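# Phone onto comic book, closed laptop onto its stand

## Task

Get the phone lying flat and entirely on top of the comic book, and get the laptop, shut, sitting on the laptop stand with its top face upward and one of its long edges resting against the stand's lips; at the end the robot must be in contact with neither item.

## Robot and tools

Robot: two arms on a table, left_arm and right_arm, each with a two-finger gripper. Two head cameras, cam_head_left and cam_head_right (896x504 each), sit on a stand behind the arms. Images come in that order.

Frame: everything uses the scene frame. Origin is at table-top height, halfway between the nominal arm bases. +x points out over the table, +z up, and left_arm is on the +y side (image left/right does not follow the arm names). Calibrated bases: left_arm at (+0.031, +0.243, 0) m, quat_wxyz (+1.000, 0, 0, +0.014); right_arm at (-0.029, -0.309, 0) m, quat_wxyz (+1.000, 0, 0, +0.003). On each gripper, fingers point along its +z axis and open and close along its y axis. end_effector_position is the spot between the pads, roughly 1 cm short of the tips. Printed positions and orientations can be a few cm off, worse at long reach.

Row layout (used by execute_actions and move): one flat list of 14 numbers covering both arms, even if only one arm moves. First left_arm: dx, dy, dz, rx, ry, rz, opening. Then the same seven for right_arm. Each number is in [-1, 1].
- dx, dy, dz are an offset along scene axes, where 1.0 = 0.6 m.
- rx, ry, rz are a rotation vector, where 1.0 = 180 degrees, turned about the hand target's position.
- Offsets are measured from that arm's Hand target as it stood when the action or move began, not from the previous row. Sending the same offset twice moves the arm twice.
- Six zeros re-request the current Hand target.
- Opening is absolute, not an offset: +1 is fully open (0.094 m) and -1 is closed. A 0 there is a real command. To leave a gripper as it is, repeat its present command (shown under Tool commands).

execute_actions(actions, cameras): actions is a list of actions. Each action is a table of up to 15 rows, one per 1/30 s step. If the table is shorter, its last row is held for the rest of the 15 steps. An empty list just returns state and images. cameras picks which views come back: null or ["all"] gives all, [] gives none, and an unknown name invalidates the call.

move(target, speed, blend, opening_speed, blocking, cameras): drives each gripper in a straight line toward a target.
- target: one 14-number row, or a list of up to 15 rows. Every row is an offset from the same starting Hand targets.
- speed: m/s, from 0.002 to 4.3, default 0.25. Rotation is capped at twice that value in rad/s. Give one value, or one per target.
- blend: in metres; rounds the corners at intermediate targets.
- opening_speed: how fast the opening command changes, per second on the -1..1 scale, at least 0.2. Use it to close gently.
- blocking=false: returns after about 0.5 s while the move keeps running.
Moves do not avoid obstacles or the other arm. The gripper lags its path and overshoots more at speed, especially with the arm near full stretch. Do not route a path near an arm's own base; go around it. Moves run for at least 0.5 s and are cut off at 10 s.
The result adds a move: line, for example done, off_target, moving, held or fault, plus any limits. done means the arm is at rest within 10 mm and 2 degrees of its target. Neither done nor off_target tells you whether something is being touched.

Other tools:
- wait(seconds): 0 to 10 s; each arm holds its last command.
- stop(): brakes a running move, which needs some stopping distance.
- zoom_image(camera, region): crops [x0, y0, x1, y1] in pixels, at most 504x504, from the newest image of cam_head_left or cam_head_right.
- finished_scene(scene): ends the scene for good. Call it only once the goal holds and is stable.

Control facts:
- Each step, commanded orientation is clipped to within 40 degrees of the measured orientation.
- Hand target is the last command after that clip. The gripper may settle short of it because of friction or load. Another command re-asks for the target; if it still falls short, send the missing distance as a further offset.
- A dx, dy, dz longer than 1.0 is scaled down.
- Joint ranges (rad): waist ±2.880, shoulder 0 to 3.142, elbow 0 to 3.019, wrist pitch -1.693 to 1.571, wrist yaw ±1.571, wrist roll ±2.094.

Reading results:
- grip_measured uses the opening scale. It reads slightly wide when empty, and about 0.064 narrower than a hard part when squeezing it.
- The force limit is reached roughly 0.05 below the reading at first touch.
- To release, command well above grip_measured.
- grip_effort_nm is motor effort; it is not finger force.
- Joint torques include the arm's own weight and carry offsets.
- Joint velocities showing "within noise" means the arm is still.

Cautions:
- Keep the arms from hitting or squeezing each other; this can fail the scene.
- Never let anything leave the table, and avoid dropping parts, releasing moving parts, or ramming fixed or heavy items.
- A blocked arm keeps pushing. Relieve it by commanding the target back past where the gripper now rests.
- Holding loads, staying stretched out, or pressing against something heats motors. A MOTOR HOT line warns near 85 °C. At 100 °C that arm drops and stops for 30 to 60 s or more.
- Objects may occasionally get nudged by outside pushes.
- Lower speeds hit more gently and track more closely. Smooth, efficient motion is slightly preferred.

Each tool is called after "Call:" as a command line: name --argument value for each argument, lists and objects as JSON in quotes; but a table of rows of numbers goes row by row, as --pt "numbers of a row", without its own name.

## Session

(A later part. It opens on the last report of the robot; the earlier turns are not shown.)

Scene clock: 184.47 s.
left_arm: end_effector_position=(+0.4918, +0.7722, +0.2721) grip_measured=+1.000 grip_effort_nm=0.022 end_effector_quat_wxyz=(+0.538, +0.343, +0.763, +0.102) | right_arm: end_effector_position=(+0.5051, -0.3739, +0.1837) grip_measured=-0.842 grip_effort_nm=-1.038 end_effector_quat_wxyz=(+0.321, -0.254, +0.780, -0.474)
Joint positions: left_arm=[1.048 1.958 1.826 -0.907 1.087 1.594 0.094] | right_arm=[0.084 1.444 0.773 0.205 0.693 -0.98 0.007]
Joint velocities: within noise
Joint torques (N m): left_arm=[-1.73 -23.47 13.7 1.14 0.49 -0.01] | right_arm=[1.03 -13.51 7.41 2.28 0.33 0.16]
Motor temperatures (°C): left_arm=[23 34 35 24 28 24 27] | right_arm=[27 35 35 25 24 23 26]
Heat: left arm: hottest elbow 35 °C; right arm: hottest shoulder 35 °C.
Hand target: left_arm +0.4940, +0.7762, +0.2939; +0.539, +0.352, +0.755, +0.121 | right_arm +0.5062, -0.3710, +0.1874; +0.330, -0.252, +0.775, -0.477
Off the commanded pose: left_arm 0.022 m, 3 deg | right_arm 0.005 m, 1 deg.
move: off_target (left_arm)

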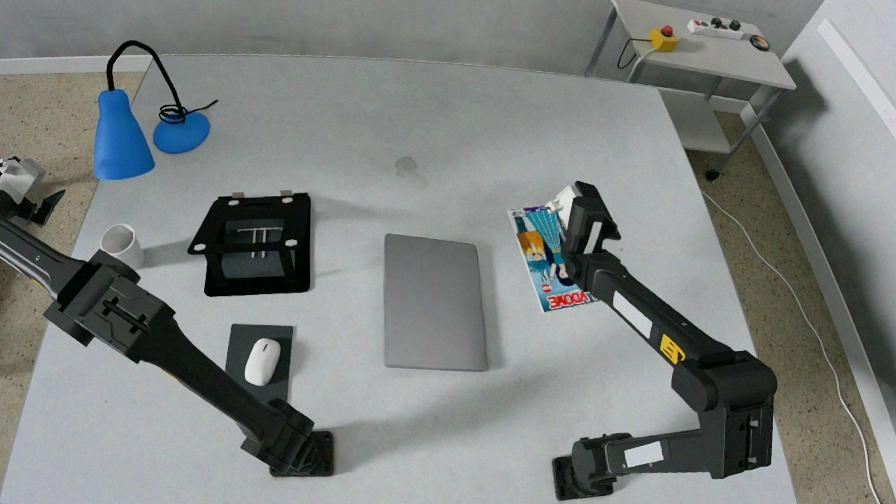

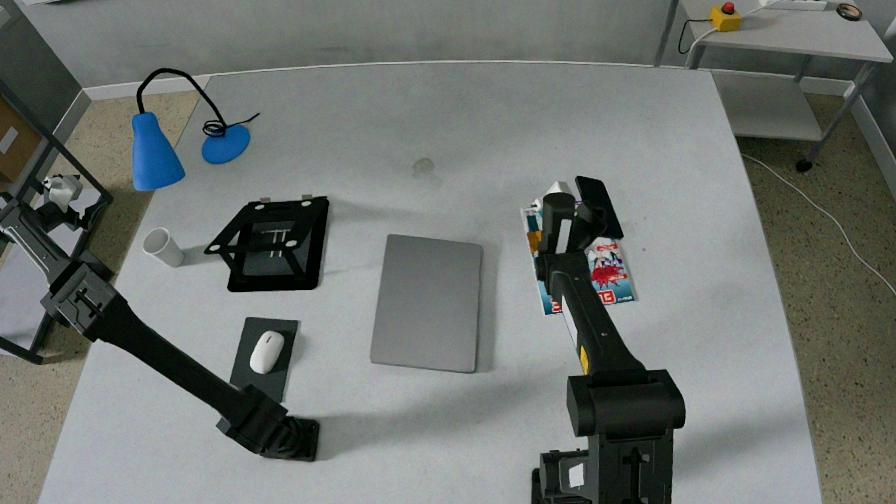

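Call:
move --target '[0,0,0,0,0,0,1, -0.033,0.017,-0.223,0,0,0,-1]'

Call:
zoom_image --camera "cam_head_left" --region '[460, 160, 720, 330]'

Call:
zoom_image --camera "cam_head_right" --region '[500, 170, 680, 330]'

Scene clock: 194.53 s.
left_arm: end_effector_position=(+0.4918, +0.7722, +0.2721) grip_measured=+1.000 grip_effort_nm=0.022 end_effector_quat_wxyz=(+0.538, +0.343, +0.763, +0.102) | right_arm: end_effector_position=(+0.4837, -0.3665, +0.0511) grip_measured=-0.842 grip_effort_nm=-1.043 end_effector_quat_wxyz=(+0.319, -0.254, +0.779, -0.476)
Joint positions: left_arm=[1.048 1.958 1.826 -0.907 1.087 1.594 0.094] | right_arm=[0.109 1.754 0.624 0.655 0.721 -0.967 0.007]
Joint velocities: within noise
Joint torques (N m): left_arm=[-1.44 -23.88 13.57 1.16 0.49 0] | right_arm=[1.38 -14.15 4.79 2.37 0.35 0.2]
Motor temperatures (°C): left_arm=[23 34 35 24 28 24 27] | right_arm=[27 35 35 25 24 23 26]
Heat: left arm: hottest elbow 35 °C; right arm: hottest shoulder 35 °C.
Hand target: left_arm +0.4940, +0.7762, +0.2939; +0.539, +0.352, +0.755, +0.121 | right_arm +0.4866, -0.3607, +0.0538; +0.330, -0.252, +0.774, -0.477
Off the commanded pose: left_arm 0.022 m, 3 deg | right_arm 0.007 m, 1 deg.
move: off_target (left_arm)

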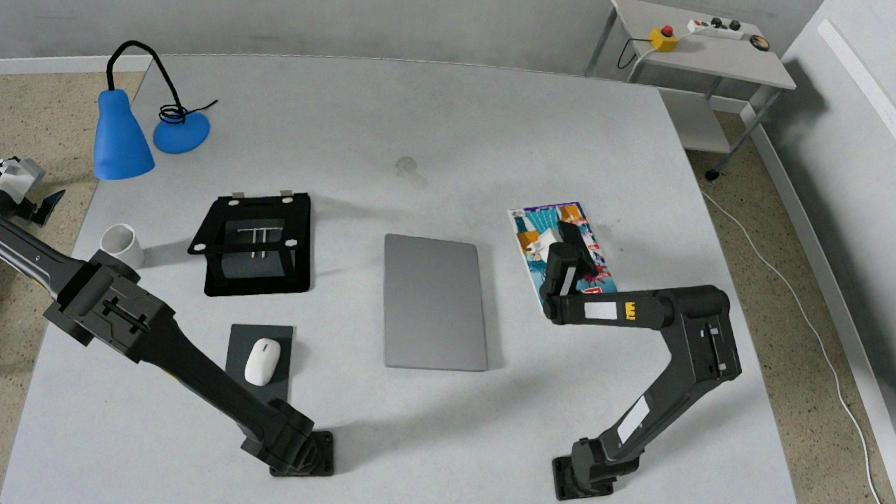

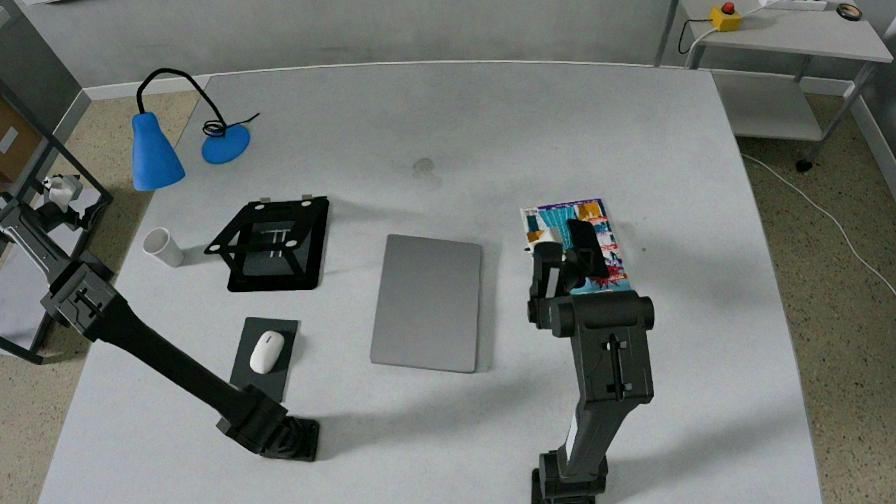

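Scaled by 1.938.

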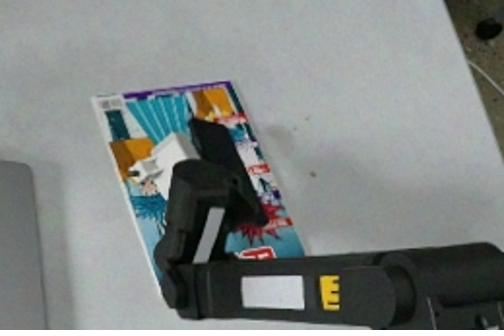

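Scaled by 2.800.

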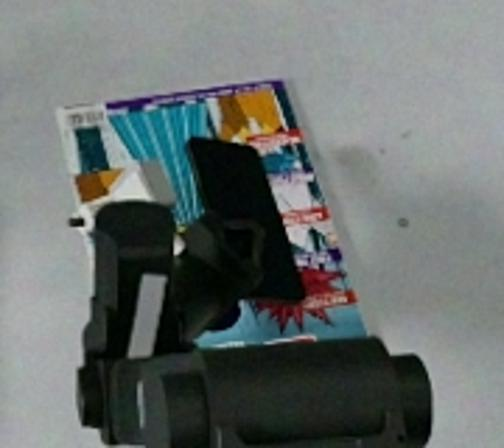

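Call:
move --target '[0,0,0,0,0,0,1, -0.005,0.015,-0.035,0,0,0,-1]' --speed 0.08

Call:
zoom_image --camera "cam_head_right" --region '[500, 170, 680, 330]'

Scene clock: 197.87 s.
left_arm: end_effector_position=(+0.4918, +0.7722, +0.2721) grip_measured=+1.000 grip_effort_nm=0.022 end_effector_quat_wxyz=(+0.538, +0.343, +0.763, +0.102) | right_arm: end_effector_position=(+0.4834, -0.3577, +0.0350) grip_measured=-0.842 grip_effort_nm=-1.038 end_effector_quat_wxyz=(+0.321, -0.255, +0.777, -0.479)
Joint positions: left_arm=[1.048 1.958 1.826 -0.907 1.087 1.594 0.094] | right_arm=[0.132 1.813 0.624 0.715 0.743 -0.963 0.007]
Joint velocities: within noise
Joint torques (N m): left_arm=[-2.32 -23.77 13.76 1.17 0.53 -0.06] | right_arm=[1.44 -14.04 4 2.33 0.32 0.31]
Motor temperatures (°C): left_arm=[23 34 35 24 28 24 27] | right_arm=[27 35 35 25 24 23 26]
Heat: left arm: hottest elbow 35 °C; right arm: hottest shoulder 35 °C.
Hand target: left_arm +0.4940, +0.7762, +0.2939; +0.539, +0.352, +0.755, +0.121 | right_arm +0.4836, -0.3518, +0.0328; +0.330, -0.252, +0.775, -0.477
Off the commanded pose: left_arm 0.022 m, 3 deg | right_arm 0.006 m, 1 deg.
move: off_target (left_arm)

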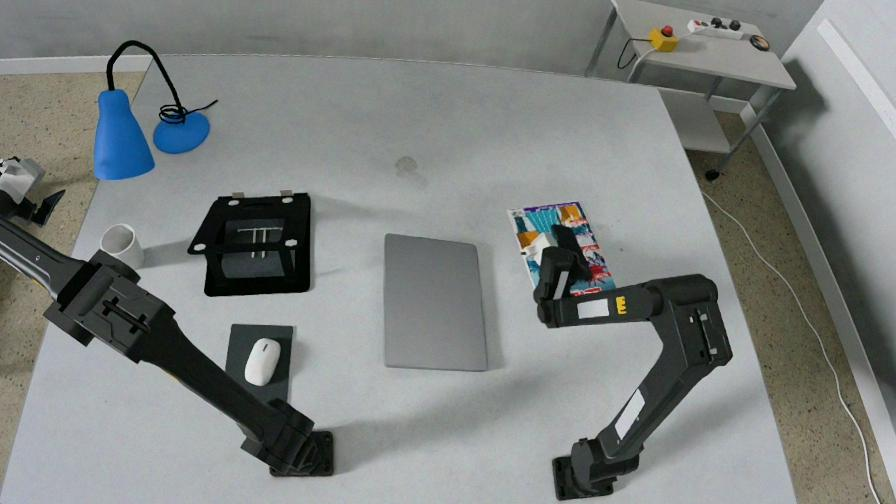

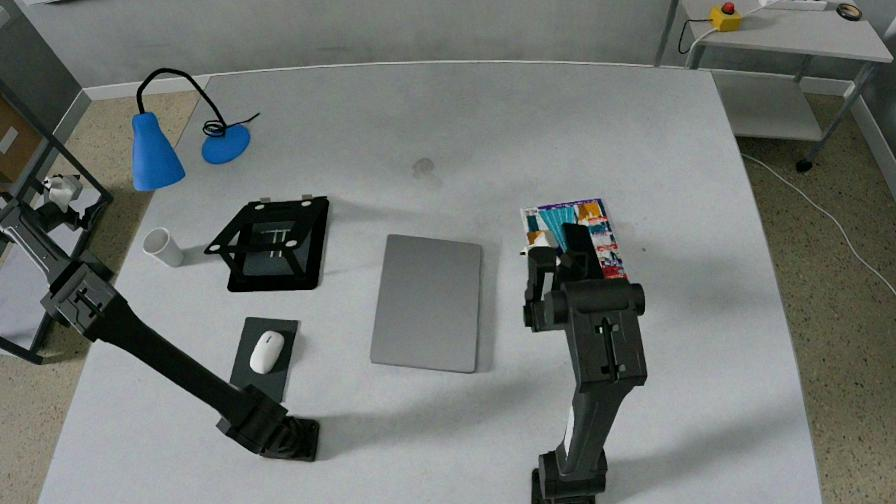

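Scaled by 2.800.

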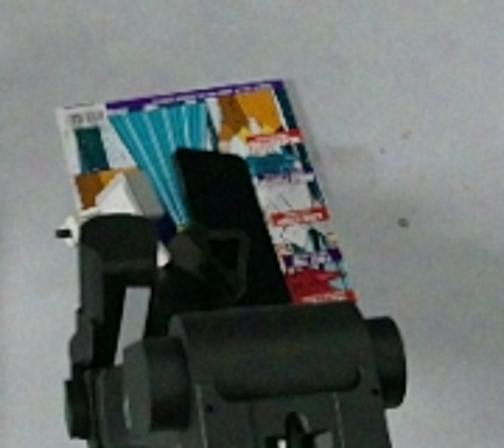

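Call:
move --target '[0,0,0,0,0,0,1, 0,0,-0.017,0,0,0,-1]' --speed 0.05 --cameras '[]'

Call:
move --target '[0,0,0,0,0,0,1, 0,0,-0.013,0,0,0,-1]' --speed 0.05

Call:
zoom_image --camera "cam_head_right" --region '[500, 170, 680, 330]'

Scene clock: 202.00 s.
left_arm: end_effector_position=(+0.4918, +0.7722, +0.2721) grip_measured=+1.000 grip_effort_nm=0.022 end_effector_quat_wxyz=(+0.538, +0.343, +0.763, +0.102) | right_arm: end_effector_position=(+0.4855, -0.3578, +0.0360) grip_measured=-0.842 grip_effort_nm=-1.043 end_effector_quat_wxyz=(+0.331, -0.246, +0.773, -0.482)
Joint positions: left_arm=[1.048 1.958 1.826 -0.907 1.087 1.594 0.094] | right_arm=[0.132 1.827 0.624 0.757 0.747 -0.963 0.007]
Joint velocities: within noise
Joint torques (N m): left_arm=[-1.49 -23.88 13.67 1.17 0.51 -0.01] | right_arm=[1.44 -12.22 3.93 2.07 0.21 0.29]
Motor temperatures (°C): left_arm=[23 34 35 24 28 24 27] | right_arm=[27 35 34 25 24 23 27]
Heat: left arm: hottest elbow 35 °C; right arm: hottest shoulder 35 °C.
Hand target: left_arm +0.4940, +0.7762, +0.2939; +0.539, +0.352, +0.755, +0.121 | right_arm +0.4835, -0.3518, +0.0226; +0.330, -0.252, +0.774, -0.477
Off the commanded pose: left_arm 0.022 m, 3 deg | right_arm 0.015 m, 1 deg.
move: off_target (left_arm, right_arm)
No camera images: "cameras" was empty.

Scene clock: 202.90 s.
left_arm: end_effector_position=(+0.4918, +0.7722, +0.2721) grip_measured=+1.000 grip_effort_nm=0.022 end_effector_quat_wxyz=(+0.538, +0.343, +0.763, +0.102) | right_arm: end_effector_position=(+0.4870, -0.3579, +0.0368) grip_measured=-0.842 grip_effort_nm=-1.038 end_effector_quat_wxyz=(+0.339, -0.240, +0.770, -0.484)
Joint positions: left_arm=[1.048 1.958 1.826 -0.907 1.087 1.594 0.094] | right_arm=[0.132 1.838 0.624 0.79 0.749 -0.963 0.007]
Joint velocities: within noise
Joint torques (N m): left_arm=[-0.79 -24 13.81 1.13 0.5 -0.03] | right_arm=[1.38 -11.34 3.88 1.81 0.12 0.31]
Motor temperatures (°C): left_arm=[23 34 35 24 28 24 27] | right_arm=[27 34 34 25 24 23 27]
Heat: left arm: hottest elbow 35 °C; right arm: hottest shoulder 34 °C.
Hand target: left_arm +0.4940, +0.7762, +0.2939; +0.539, +0.352, +0.755, +0.121 | right_arm +0.4836, -0.3518, +0.0147; +0.330, -0.252, +0.774, -0.477
Off the commanded pose: left_arm 0.022 m, 3 deg | right_arm 0.023 m, 2 deg.
move: off_target (left_arm, right_arm)

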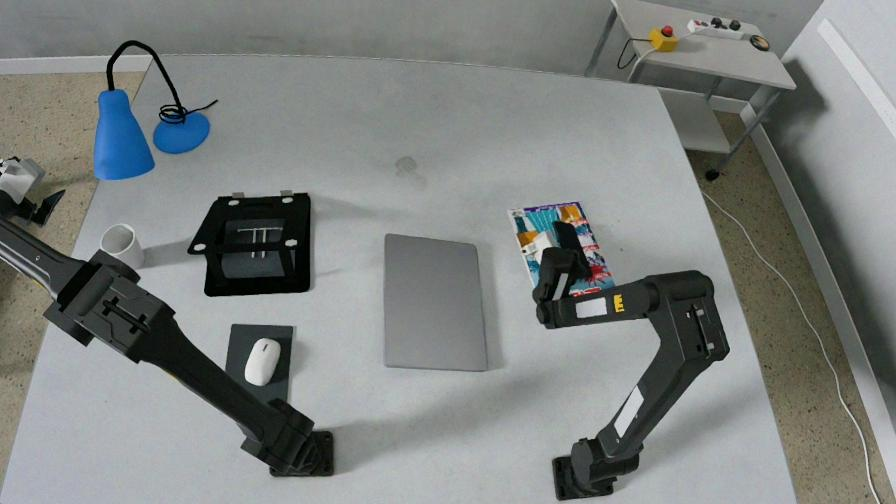

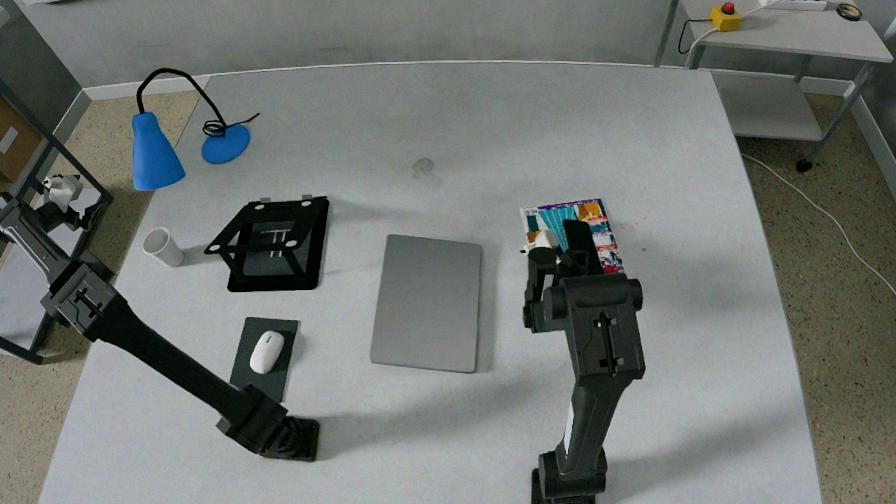

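Scaled by 2.800.

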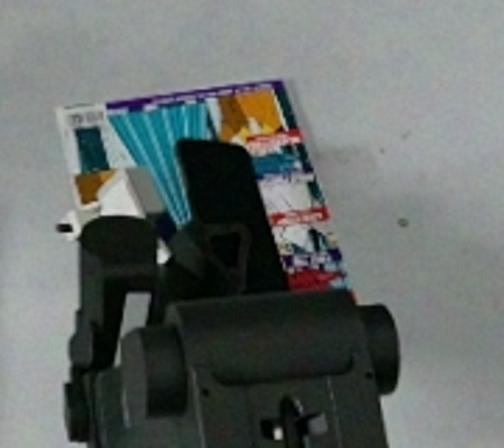

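Call:
move --target '[0,0,0,0,0,0,1, 0,0,0.013,-0.054,-0.0125,0,-1]' --speed 0.1

Call:
zoom_image --camera "cam_head_right" --region '[500, 170, 680, 330]'

Call:
zoom_image --camera "cam_head_left" --region '[500, 170, 680, 330]'

Scene clock: 209.60 s.
left_arm: end_effector_position=(+0.4918, +0.7722, +0.2721) grip_measured=+1.000 grip_effort_nm=0.027 end_effector_quat_wxyz=(+0.538, +0.343, +0.763, +0.102) | right_arm: end_effector_position=(+0.4897, -0.3551, +0.0481) grip_measured=-0.842 grip_effort_nm=-1.038 end_effector_quat_wxyz=(+0.336, -0.254, +0.719, -0.552)
Joint positions: left_arm=[1.048 1.958 1.826 -0.907 1.087 1.594 0.094] | right_arm=[0.157 1.922 0.624 1.054 0.832 -1.181 0.007]
Joint velocities: within noise
Joint torques (N m): left_arm=[-1.03 -23.18 13.78 1.03 0.5 0.02] | right_arm=[1.08 -11.52 2.85 1.65 0.09 0.27]
Motor temperatures (°C): left_arm=[23 34 35 24 28 24 27] | right_arm=[27 34 33 25 24 23 27]
Heat: left arm: hottest elbow 35 °C; right arm: hottest shoulder 34 °C.
Hand target: left_arm +0.4940, +0.7762, +0.2939; +0.539, +0.352, +0.755, +0.121 | right_arm +0.4835, -0.3518, +0.0224; +0.322, -0.269, +0.725, -0.546
Off the commanded pose: left_arm 0.022 m, 3 deg | right_arm 0.027 m, 3 deg.
move: off_target (left_arm, right_arm)

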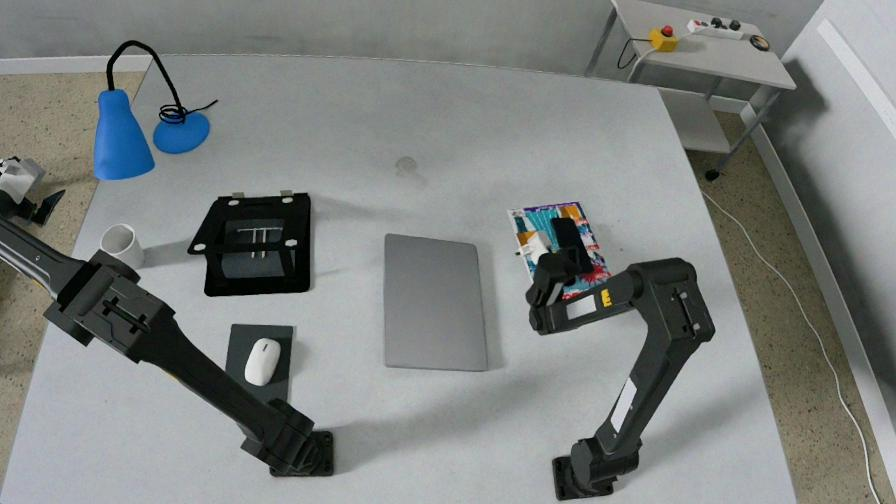

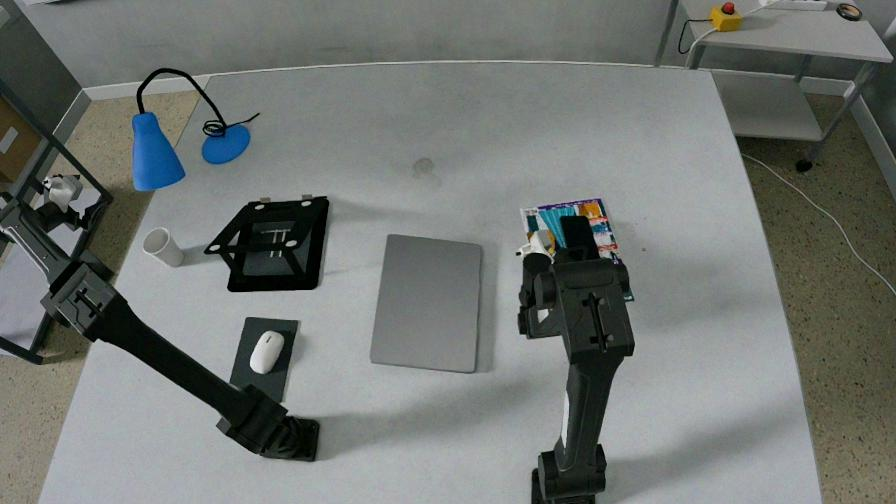

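Scaled by 2.800.

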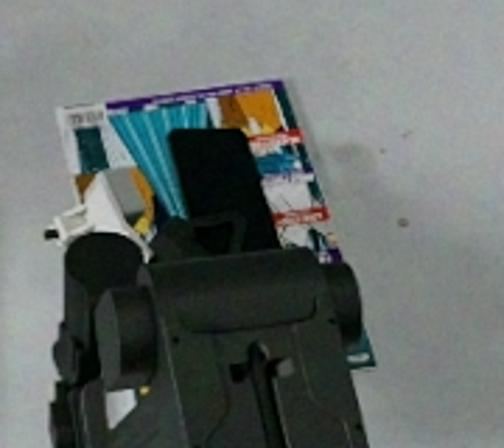

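Scaled by 2.800.

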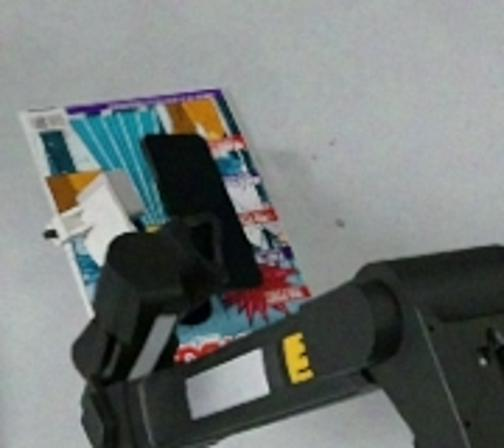

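Call:
move --pt "0 0 0 0 0 0 1 0 0 0.06 0 0 0 -1" --pt "0 0 0 0 0 0 1 0 0 0.088 0.1245 0.0287 0 -1" --speed 0.2

Call:
zoom_image --camera "cam_head_left" --region '[500, 170, 680, 330]'

Scene clock: 222.93 s.
left_arm: end_effector_position=(+0.4918, +0.7722, +0.2721) grip_measured=+1.000 grip_effort_nm=0.027 end_effector_quat_wxyz=(+0.538, +0.343, +0.763, +0.102) | right_arm: end_effector_position=(+0.4577, -0.3487, +0.0427) grip_measured=-0.842 grip_effort_nm=-1.043 end_effector_quat_wxyz=(+0.303, -0.251, +0.839, -0.376)
Joint positions: left_arm=[1.048 1.958 1.826 -0.907 1.087 1.594 0.094] | right_arm=[0.116 1.615 0.609 0.308 0.593 -0.745 0.007]
Joint velocities: within noise
Joint torques (N m): left_arm=[-1.32 -22.59 13.9 0.91 0.52 -0.02] | right_arm=[-0.26 -15.85 9.2 1.16 0.27 0.31]
Motor temperatures (°C): left_arm=[23 34 35 24 28 24 27] | right_arm=[27 34 32 25 24 23 27]
Heat: left arm: hottest elbow 35 °C; right arm: hottest shoulder 34 °C.
Hand target: left_arm +0.4940, +0.7762, +0.2939; +0.539, +0.352, +0.755, +0.121 | right_arm +0.4834, -0.3517, +0.0753; +0.336, -0.226, +0.831, -0.382
Off the commanded pose: left_arm 0.022 m, 3 deg | right_arm 0.042 m, 5 deg.
move: off_target (left_arm, right_arm)

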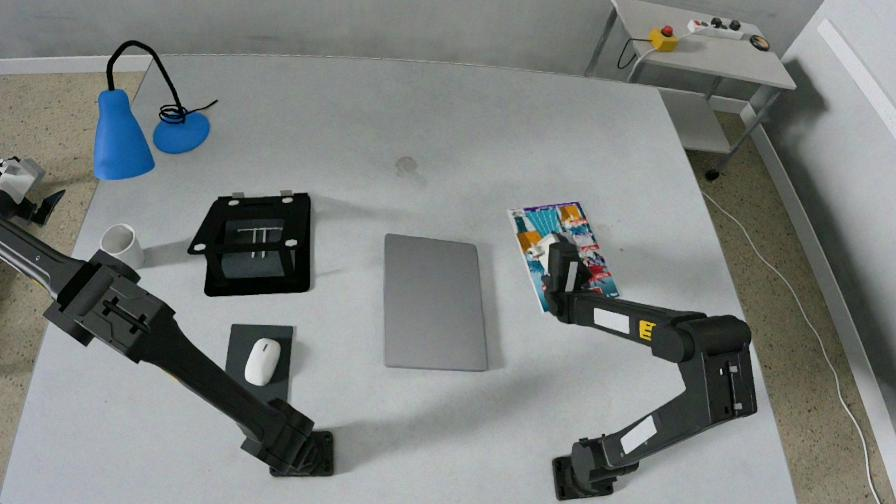

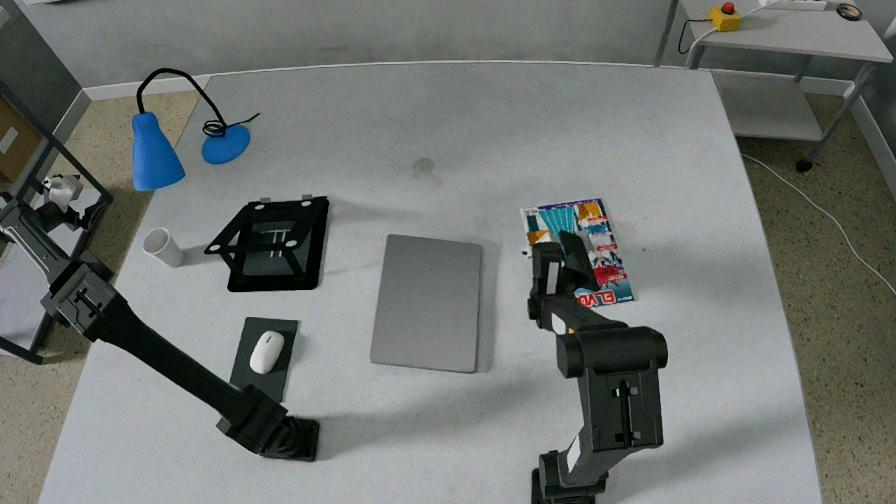

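Scaled by 2.800.

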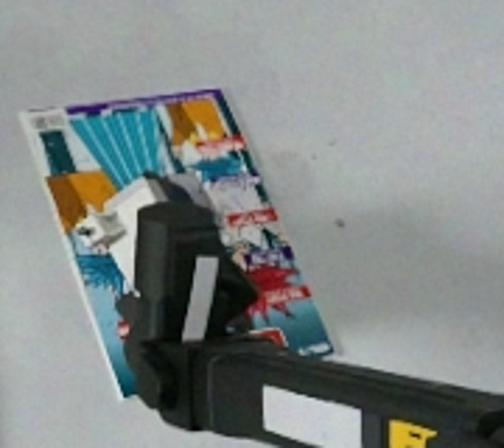

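Call:
move --target '[0,0,0,0,0,0,1, 0,0,0,0,0,0,-1]' --speed 0.2 --cameras '[]'

Scene clock: 225.17 s.
left_arm: end_effector_position=(+0.4918, +0.7722, +0.2721) grip_measured=+1.000 grip_effort_nm=0.022 end_effector_quat_wxyz=(+0.538, +0.343, +0.763, +0.102) | right_arm: end_effector_position=(+0.4579, -0.3487, +0.0440) grip_measured=-0.842 grip_effort_nm=-1.033 end_effector_quat_wxyz=(+0.305, -0.251, +0.838, -0.376)
Joint positions: left_arm=[1.048 1.958 1.826 -0.907 1.087 1.594 0.094] | right_arm=[0.116 1.612 0.609 0.308 0.593 -0.744 0.007]
Joint velocities: within noise
Joint torques (N m): left_arm=[-1.49 -23.94 13.59 1.16 0.48 0] | right_arm=[-0.26 -15.56 9.24 1.18 0.27 0.29]
Motor temperatures (°C): left_arm=[23 34 35 24 28 24 27] | right_arm=[27 34 33 25 24 23 27]
Heat: left arm: hottest elbow 35 °C; right arm: hottest shoulder 34 °C.
Hand target: left_arm +0.4940, +0.7762, +0.2939; +0.539, +0.352, +0.755, +0.121 | right_arm +0.4834, -0.3517, +0.0752; +0.336, -0.226, +0.831, -0.382
Off the commanded pose: left_arm 0.022 m, 3 deg | right_arm 0.041 m, 5 deg.
move: off_target (left_arm, right_arm)
No camera images: "cameras" was empty.

Call:
move --target '[0,0,0,0,0,0,1, 0.05,0.0,0.05,0,0,0,-1]' --speed 0.2

Call:
zoom_image --camera "cam_head_right" --region '[500, 170, 680, 330]'

Scene clock: 228.37 s.
left_arm: end_effector_position=(+0.4918, +0.7722, +0.2721) grip_measured=+1.000 grip_effort_nm=0.022 end_effector_quat_wxyz=(+0.538, +0.343, +0.763, +0.102) | right_arm: end_effector_position=(+0.4874, -0.3476, +0.0733) grip_measured=-0.842 grip_effort_nm=-1.038 end_effector_quat_wxyz=(+0.307, -0.248, +0.839, -0.375)
Joint positions: left_arm=[1.048 1.958 1.826 -0.907 1.087 1.594 0.094] | right_arm=[0.109 1.59 0.707 0.193 0.588 -0.744 0.007]
Joint velocities: within noise
Joint torques (N m): left_arm=[-1.55 -23.77 13.48 1.13 0.53 0.01] | right_arm=[-0.38 -15.5 10.73 1.2 0.25 0.23]
Motor temperatures (°C): left_arm=[23 34 35 24 28 24 27] | right_arm=[27 34 33 25 24 23 27]
Heat: left arm: hottest elbow 35 °C; right arm: hottest shoulder 34 °C.
Hand target: left_arm +0.4940, +0.7762, +0.2939; +0.539, +0.352, +0.755, +0.121 | right_arm +0.5134, -0.3517, +0.1053; +0.336, -0.226, +0.831, -0.382
Off the commanded pose: left_arm 0.022 m, 3 deg | right_arm 0.041 m, 4 deg.
move: off_target (left_arm, right_arm)

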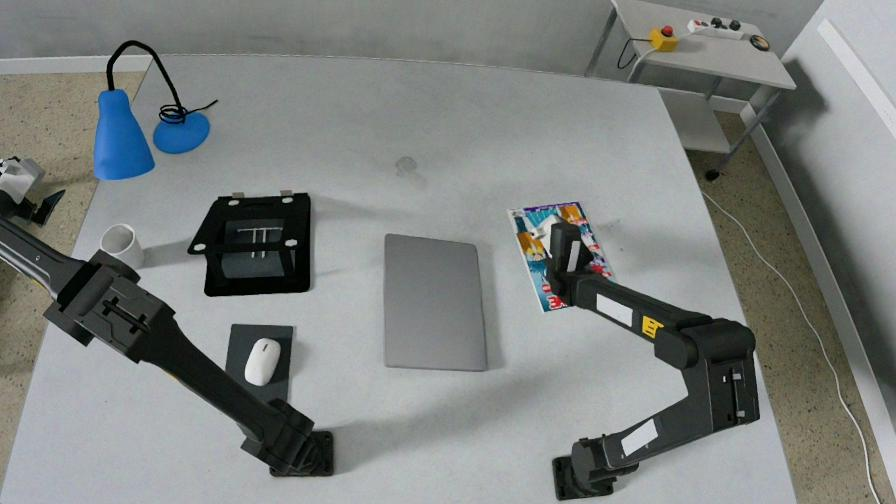

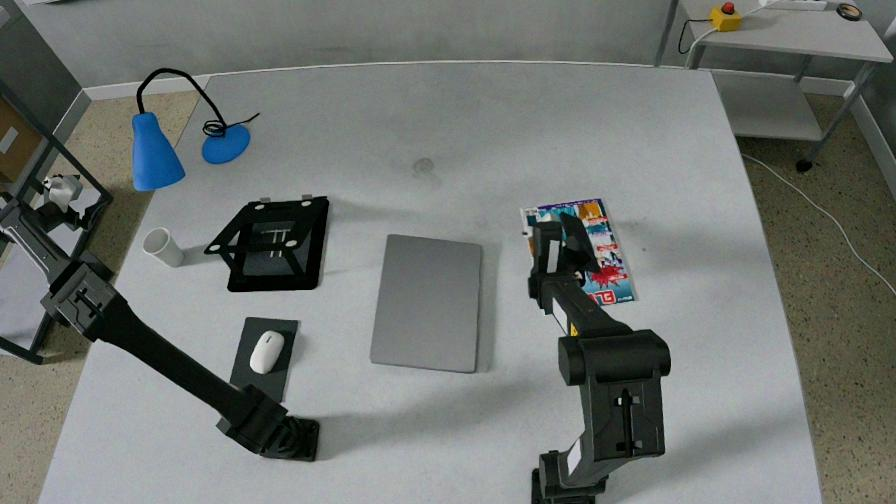

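Scaled by 2.800.

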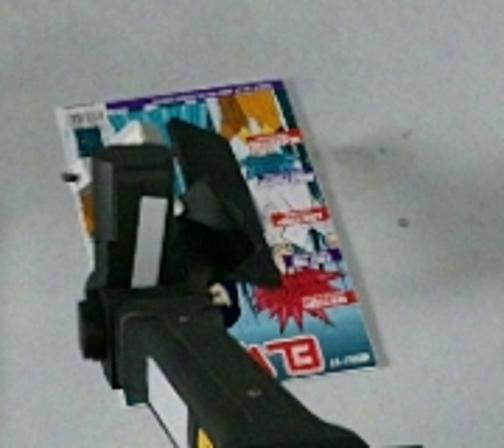

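Call:
move --target '[0,0,0,0,0,0,1, -0.047,0.01,-0.1,0,0,0,-1]' --speed 0.1 --cameras '[]'

Scene clock: 233.60 s.
left_arm: end_effector_position=(+0.4918, +0.7722, +0.2721) grip_measured=+1.000 grip_effort_nm=0.022 end_effector_quat_wxyz=(+0.538, +0.343, +0.763, +0.102) | right_arm: end_effector_position=(+0.4825, -0.3501, +0.0435) grip_measured=-0.842 grip_effort_nm=-1.038 end_effector_quat_wxyz=(+0.324, -0.231, +0.834, -0.382)
Joint positions: left_arm=[1.048 1.958 1.826 -0.907 1.087 1.594 0.094] | right_arm=[0.109 1.676 0.659 0.369 0.601 -0.732 0.007]
Joint velocities: within noise
Joint torques (N m): left_arm=[-1.2 -22.95 13.61 1.25 0.53 -0.07] | right_arm=[1.14 -14.21 5.38 2.28 0.37 0.29]
Motor temperatures (°C): left_arm=[23 34 35 24 28 24 27] | right_arm=[27 34 33 25 24 23 27]
Heat: left arm: hottest elbow 35 °C; right arm: hottest shoulder 34 °C.
Hand target: left_arm +0.4940, +0.7762, +0.2939; +0.539, +0.352, +0.755, +0.121 | right_arm +0.4853, -0.3458, +0.0453; +0.336, -0.226, +0.831, -0.382
Off the commanded pose: left_arm 0.022 m, 3 deg | right_arm 0.005 m, 2 deg.
move: off_target (left_arm)
No camera images: "cameras" was empty.

Lower to contact.

Call:
move --target '[0,0,0,0,0,0,1, 0,0,-0.015,0,0,0,-1]' --speed 0.05 --cameras '[]'

Call:
move --target '[0,0,0,0,0,0,1, 0,0,-0.015,0,0,0,-1]' --speed 0.05

Call:
zoom_image --camera "cam_head_right" --region '[500, 170, 680, 330]'

Scene clock: 237.80 s.
left_arm: end_effector_position=(+0.4918, +0.7722, +0.2721) grip_measured=+1.000 grip_effort_nm=0.022 end_effector_quat_wxyz=(+0.538, +0.343, +0.763, +0.102) | right_arm: end_effector_position=(+0.4846, -0.3499, +0.0382) grip_measured=-0.842 grip_effort_nm=-1.043 end_effector_quat_wxyz=(+0.328, -0.229, +0.833, -0.382)
Joint positions: left_arm=[1.048 1.958 1.826 -0.907 1.087 1.594 0.094] | right_arm=[0.109 1.698 0.659 0.4 0.601 -0.732 0.007]
Joint velocities: within noise
Joint torques (N m): left_arm=[-1.44 -23.36 13.79 1.24 0.51 -0.07] | right_arm=[1.2 -13.45 5.01 2.26 0.38 0.29]
Motor temperatures (°C): left_arm=[23 34 35 24 28 24 27] | right_arm=[27 34 33 25 24 23 27]
Heat: left arm: hottest elbow 35 °C; right arm: hottest shoulder 34 °C.
Hand target: left_arm +0.4940, +0.7762, +0.2939; +0.539, +0.352, +0.755, +0.121 | right_arm +0.4853, -0.3458, +0.0364; +0.336, -0.226, +0.831, -0.382
Off the commanded pose: left_arm 0.022 m, 3 deg | right_arm 0.005 m, 1 deg.
move: off_target (left_arm)
No camera images: "cameras" was empty.

Scene clock: 238.70 s.
left_arm: end_effector_position=(+0.4918, +0.7722, +0.2721) grip_measured=+1.000 grip_effort_nm=0.022 end_effector_quat_wxyz=(+0.538, +0.343, +0.763, +0.102) | right_arm: end_effector_position=(+0.4870, -0.3501, +0.0357) grip_measured=-0.842 grip_effort_nm=-1.038 end_effector_quat_wxyz=(+0.334, -0.225, +0.830, -0.385)
Joint positions: left_arm=[1.048 1.958 1.826 -0.907 1.087 1.594 0.094] | right_arm=[0.109 1.716 0.659 0.433 0.605 -0.731 0.007]
Joint velocities: within noise
Joint torques (N m): left_arm=[-1.49 -23.3 13.71 1.22 0.52 0] | right_arm=[1.26 -13.1 4.7 2.22 0.26 0.28]
Motor temperatures (°C): left_arm=[23 34 35 24 28 24 27] | right_arm=[27 34 33 25 24 23 27]
Heat: left arm: hottest elbow 35 °C; right arm: hottest shoulder 34 °C.
Hand target: left_arm +0.4940, +0.7762, +0.2939; +0.539, +0.352, +0.755, +0.121 | right_arm +0.4853, -0.3458, +0.0273; +0.336, -0.226, +0.831, -0.382
Off the commanded pose: left_arm 0.022 m, 3 deg | right_arm 0.010 m, 0 deg.
move: off_target (left_arm)

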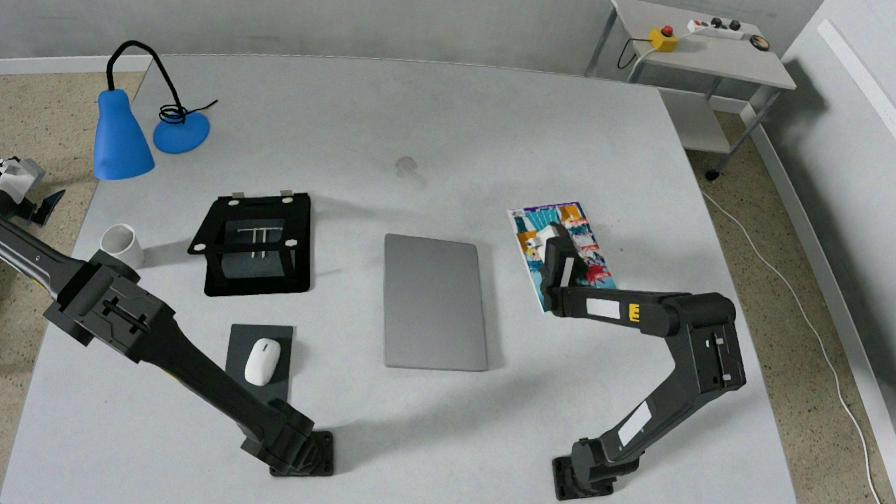

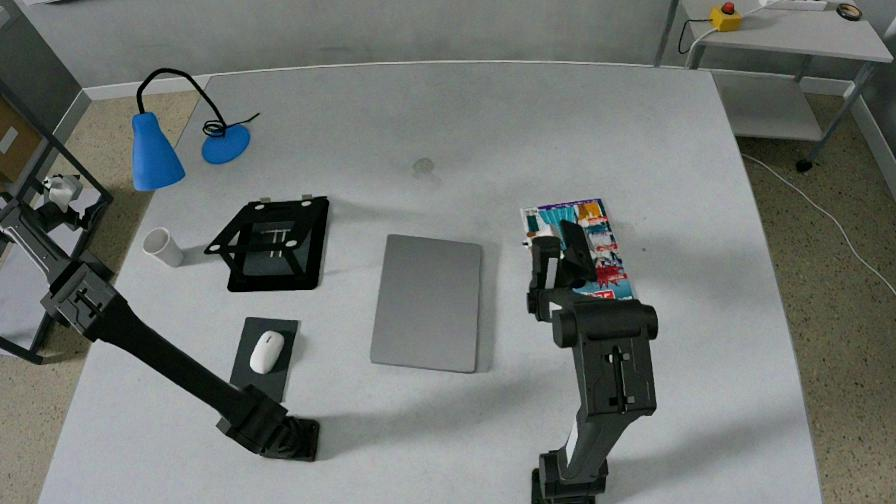

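Scaled by 2.800.

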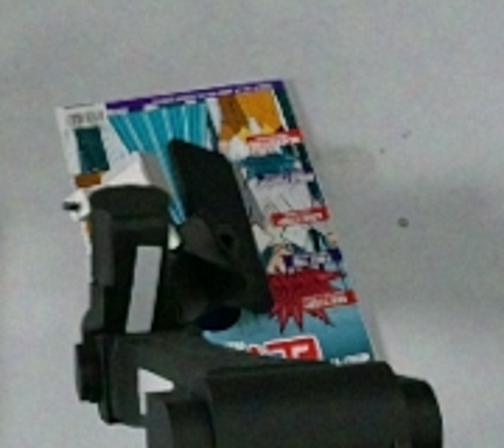

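Call:
move --target '[0,0,0,0,0,0,1, 0,0,0.008,0,0,0,-0.6]' --opening_speed 0.25 --speed 0.05

Call:
zoom_image --camera "cam_head_right" --region '[500, 170, 680, 330]'

Call:
zoom_image --camera "cam_head_left" --region '[500, 170, 680, 330]'

Scene clock: 244.17 s.
left_arm: end_effector_position=(+0.4918, +0.7722, +0.2721) grip_measured=+1.000 grip_effort_nm=0.022 end_effector_quat_wxyz=(+0.538, +0.343, +0.763, +0.102) | right_arm: end_effector_position=(+0.4870, -0.3501, +0.0358) grip_measured=-0.602 grip_effort_nm=0.061 end_effector_quat_wxyz=(+0.334, -0.225, +0.830, -0.385)
Joint positions: left_arm=[1.048 1.958 1.826 -0.907 1.087 1.594 0.094] | right_arm=[0.109 1.716 0.659 0.434 0.605 -0.731 0.019]
Joint velocities: within noise
Joint torques (N m): left_arm=[-1.08 -23.94 13.59 1.03 0.53 -0.03] | right_arm=[1.2 -14.21 4.79 1.61 0.27 0.27]
Motor temperatures (°C): left_arm=[23 34 35 24 28 24 27] | right_arm=[27 34 33 25 24 23 27]
Heat: left arm: hottest elbow 35 °C; right arm: hottest shoulder 34 °C.
Hand target: left_arm +0.4940, +0.7762, +0.2939; +0.539, +0.352, +0.755, +0.121 | right_arm +0.4853, -0.3458, +0.0322; +0.336, -0.226, +0.831, -0.382
Off the commanded pose: left_arm 0.022 m, 3 deg | right_arm 0.006 m, 0 deg.
move: off_target (left_arm)

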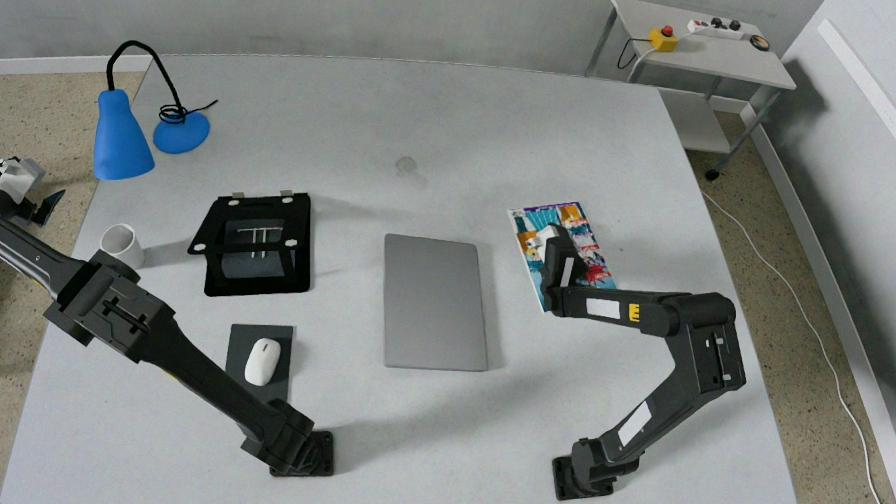

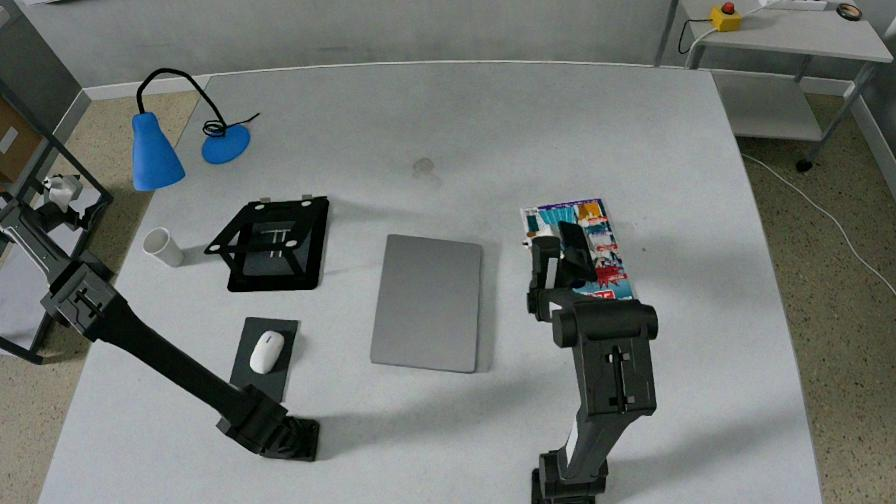

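Scaled by 2.800.

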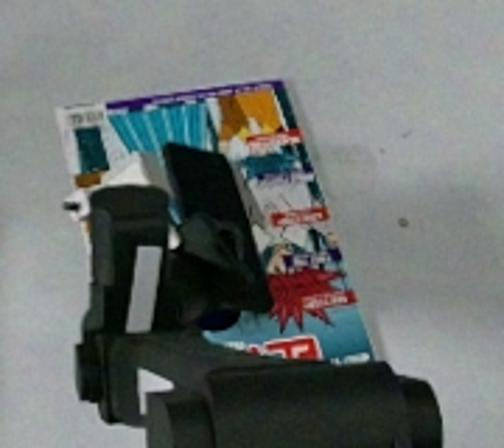

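Scaled by 2.800.

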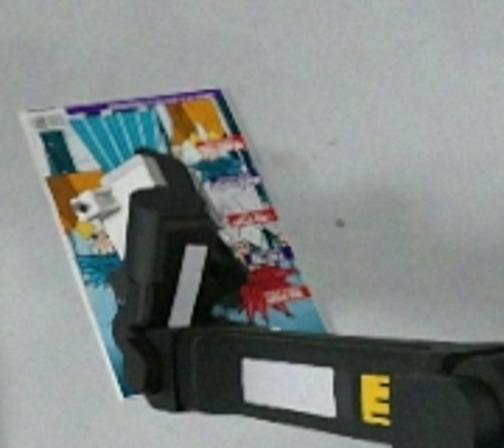

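Call:
move --target '[0,0,0,0,0,0,1, 0,0,0,0,0,0,-0.15]' --opening_speed 0.3 --speed 0.05 --cameras '[]'

Call:
move --target '[0,0,0,0,0,0,1, -0.06,0.045,0,0,0,0,-0.15]' --speed 0.08

Call:
zoom_image --camera "cam_head_right" --region '[500, 170, 680, 330]'

Call:
zoom_image --camera "cam_head_left" --region '[500, 170, 680, 330]'

Scene clock: 250.10 s.
left_arm: end_effector_position=(+0.4918, +0.7722, +0.2721) grip_measured=+1.000 grip_effort_nm=0.022 end_effector_quat_wxyz=(+0.538, +0.343, +0.763, +0.102) | right_arm: end_effector_position=(+0.4870, -0.3501, +0.0358) grip_measured=-0.152 grip_effort_nm=0.061 end_effector_quat_wxyz=(+0.334, -0.225, +0.830, -0.385)
Joint positions: left_arm=[1.048 1.958 1.826 -0.907 1.087 1.594 0.094] | right_arm=[0.109 1.716 0.659 0.434 0.605 -0.731 0.04]
Joint velocities: within noise
Joint torques (N m): left_arm=[-1.55 -24.18 13.76 1.03 0.49 -0.02] | right_arm=[1.2 -14.21 4.82 1.61 0.26 0.28]
Motor temperatures (°C): left_arm=[23 34 35 24 28 24 27] | right_arm=[27 34 33 25 24 23 27]
Heat: left arm: hottest elbow 35 °C; right arm: hottest shoulder 34 °C.
Hand target: left_arm +0.4940, +0.7762, +0.2939; +0.539, +0.352, +0.755, +0.121 | right_arm +0.4853, -0.3458, +0.0322; +0.336, -0.226, +0.831, -0.382
Off the commanded pose: left_arm 0.022 m, 3 deg | right_arm 0.006 m, 0 deg.
move: off_target (left_arm)
No camera images: "cameras" was empty.

Scene clock: 251.37 s.
left_arm: end_effector_position=(+0.4918, +0.7722, +0.2721) grip_measured=+1.000 grip_effort_nm=0.017 end_effector_quat_wxyz=(+0.538, +0.343, +0.763, +0.102) | right_arm: end_effector_position=(+0.4559, -0.3249, +0.0323) grip_measured=-0.151 grip_effort_nm=0.066 end_effector_quat_wxyz=(+0.335, -0.221, +0.830, -0.387)
Joint positions: left_arm=[1.048 1.958 1.826 -0.907 1.087 1.594 0.094] | right_arm=[0.19 1.679 0.587 0.435 0.676 -0.668 0.04]
Joint velocities: within noise
Joint torques (N m): left_arm=[-1.44 -23.65 13.61 1.13 0.53 -0.04] | right_arm=[1.55 -14.8 3.77 1.05 0.26 0.28]
Motor temperatures (°C): left_arm=[23 34 35 24 28 24 27] | right_arm=[27 34 33 25 24 23 27]
Heat: left arm: hottest elbow 35 °C; right arm: hottest shoulder 34 °C.
Hand target: left_arm +0.4940, +0.7762, +0.2939; +0.539, +0.352, +0.755, +0.121 | right_arm +0.4492, -0.3188, +0.0322; +0.336, -0.226, +0.831, -0.382
Off the commanded pose: left_arm 0.022 m, 3 deg | right_arm 0.009 m, 1 deg.
move: off_target (left_arm)

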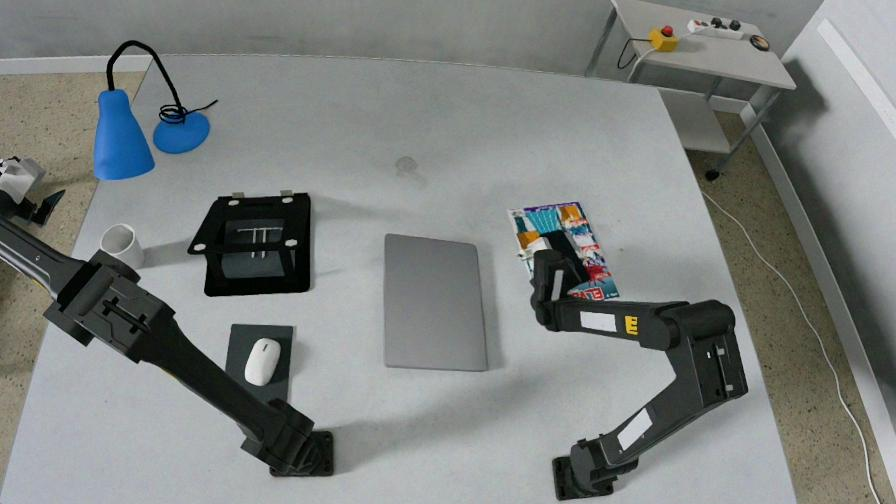

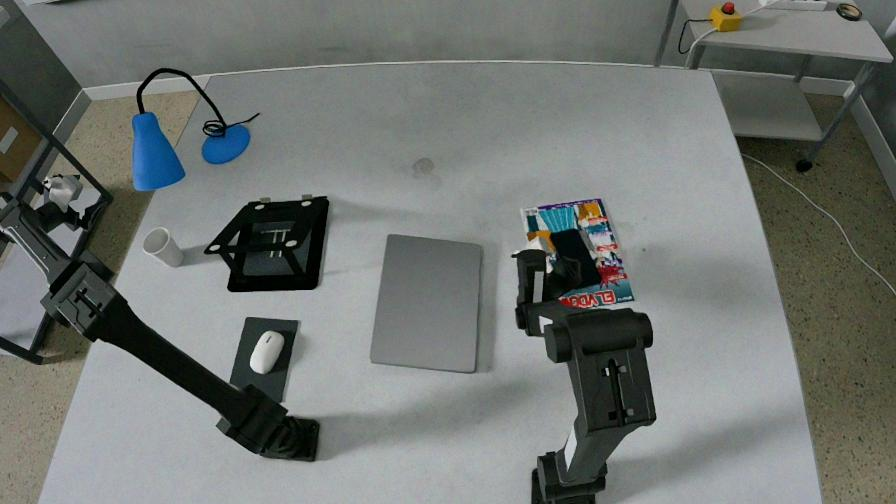

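Scaled by 2.800.

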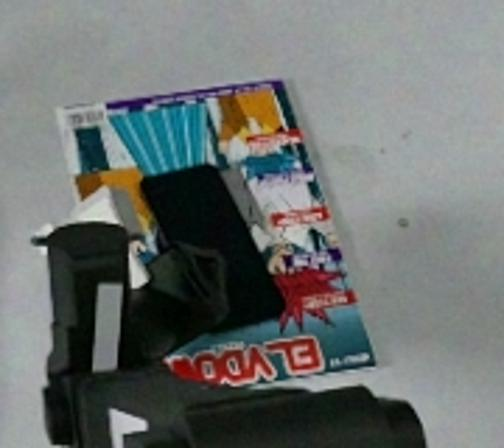

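Scaled by 2.800.

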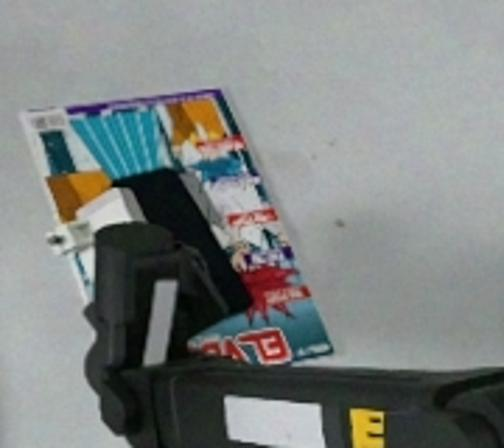

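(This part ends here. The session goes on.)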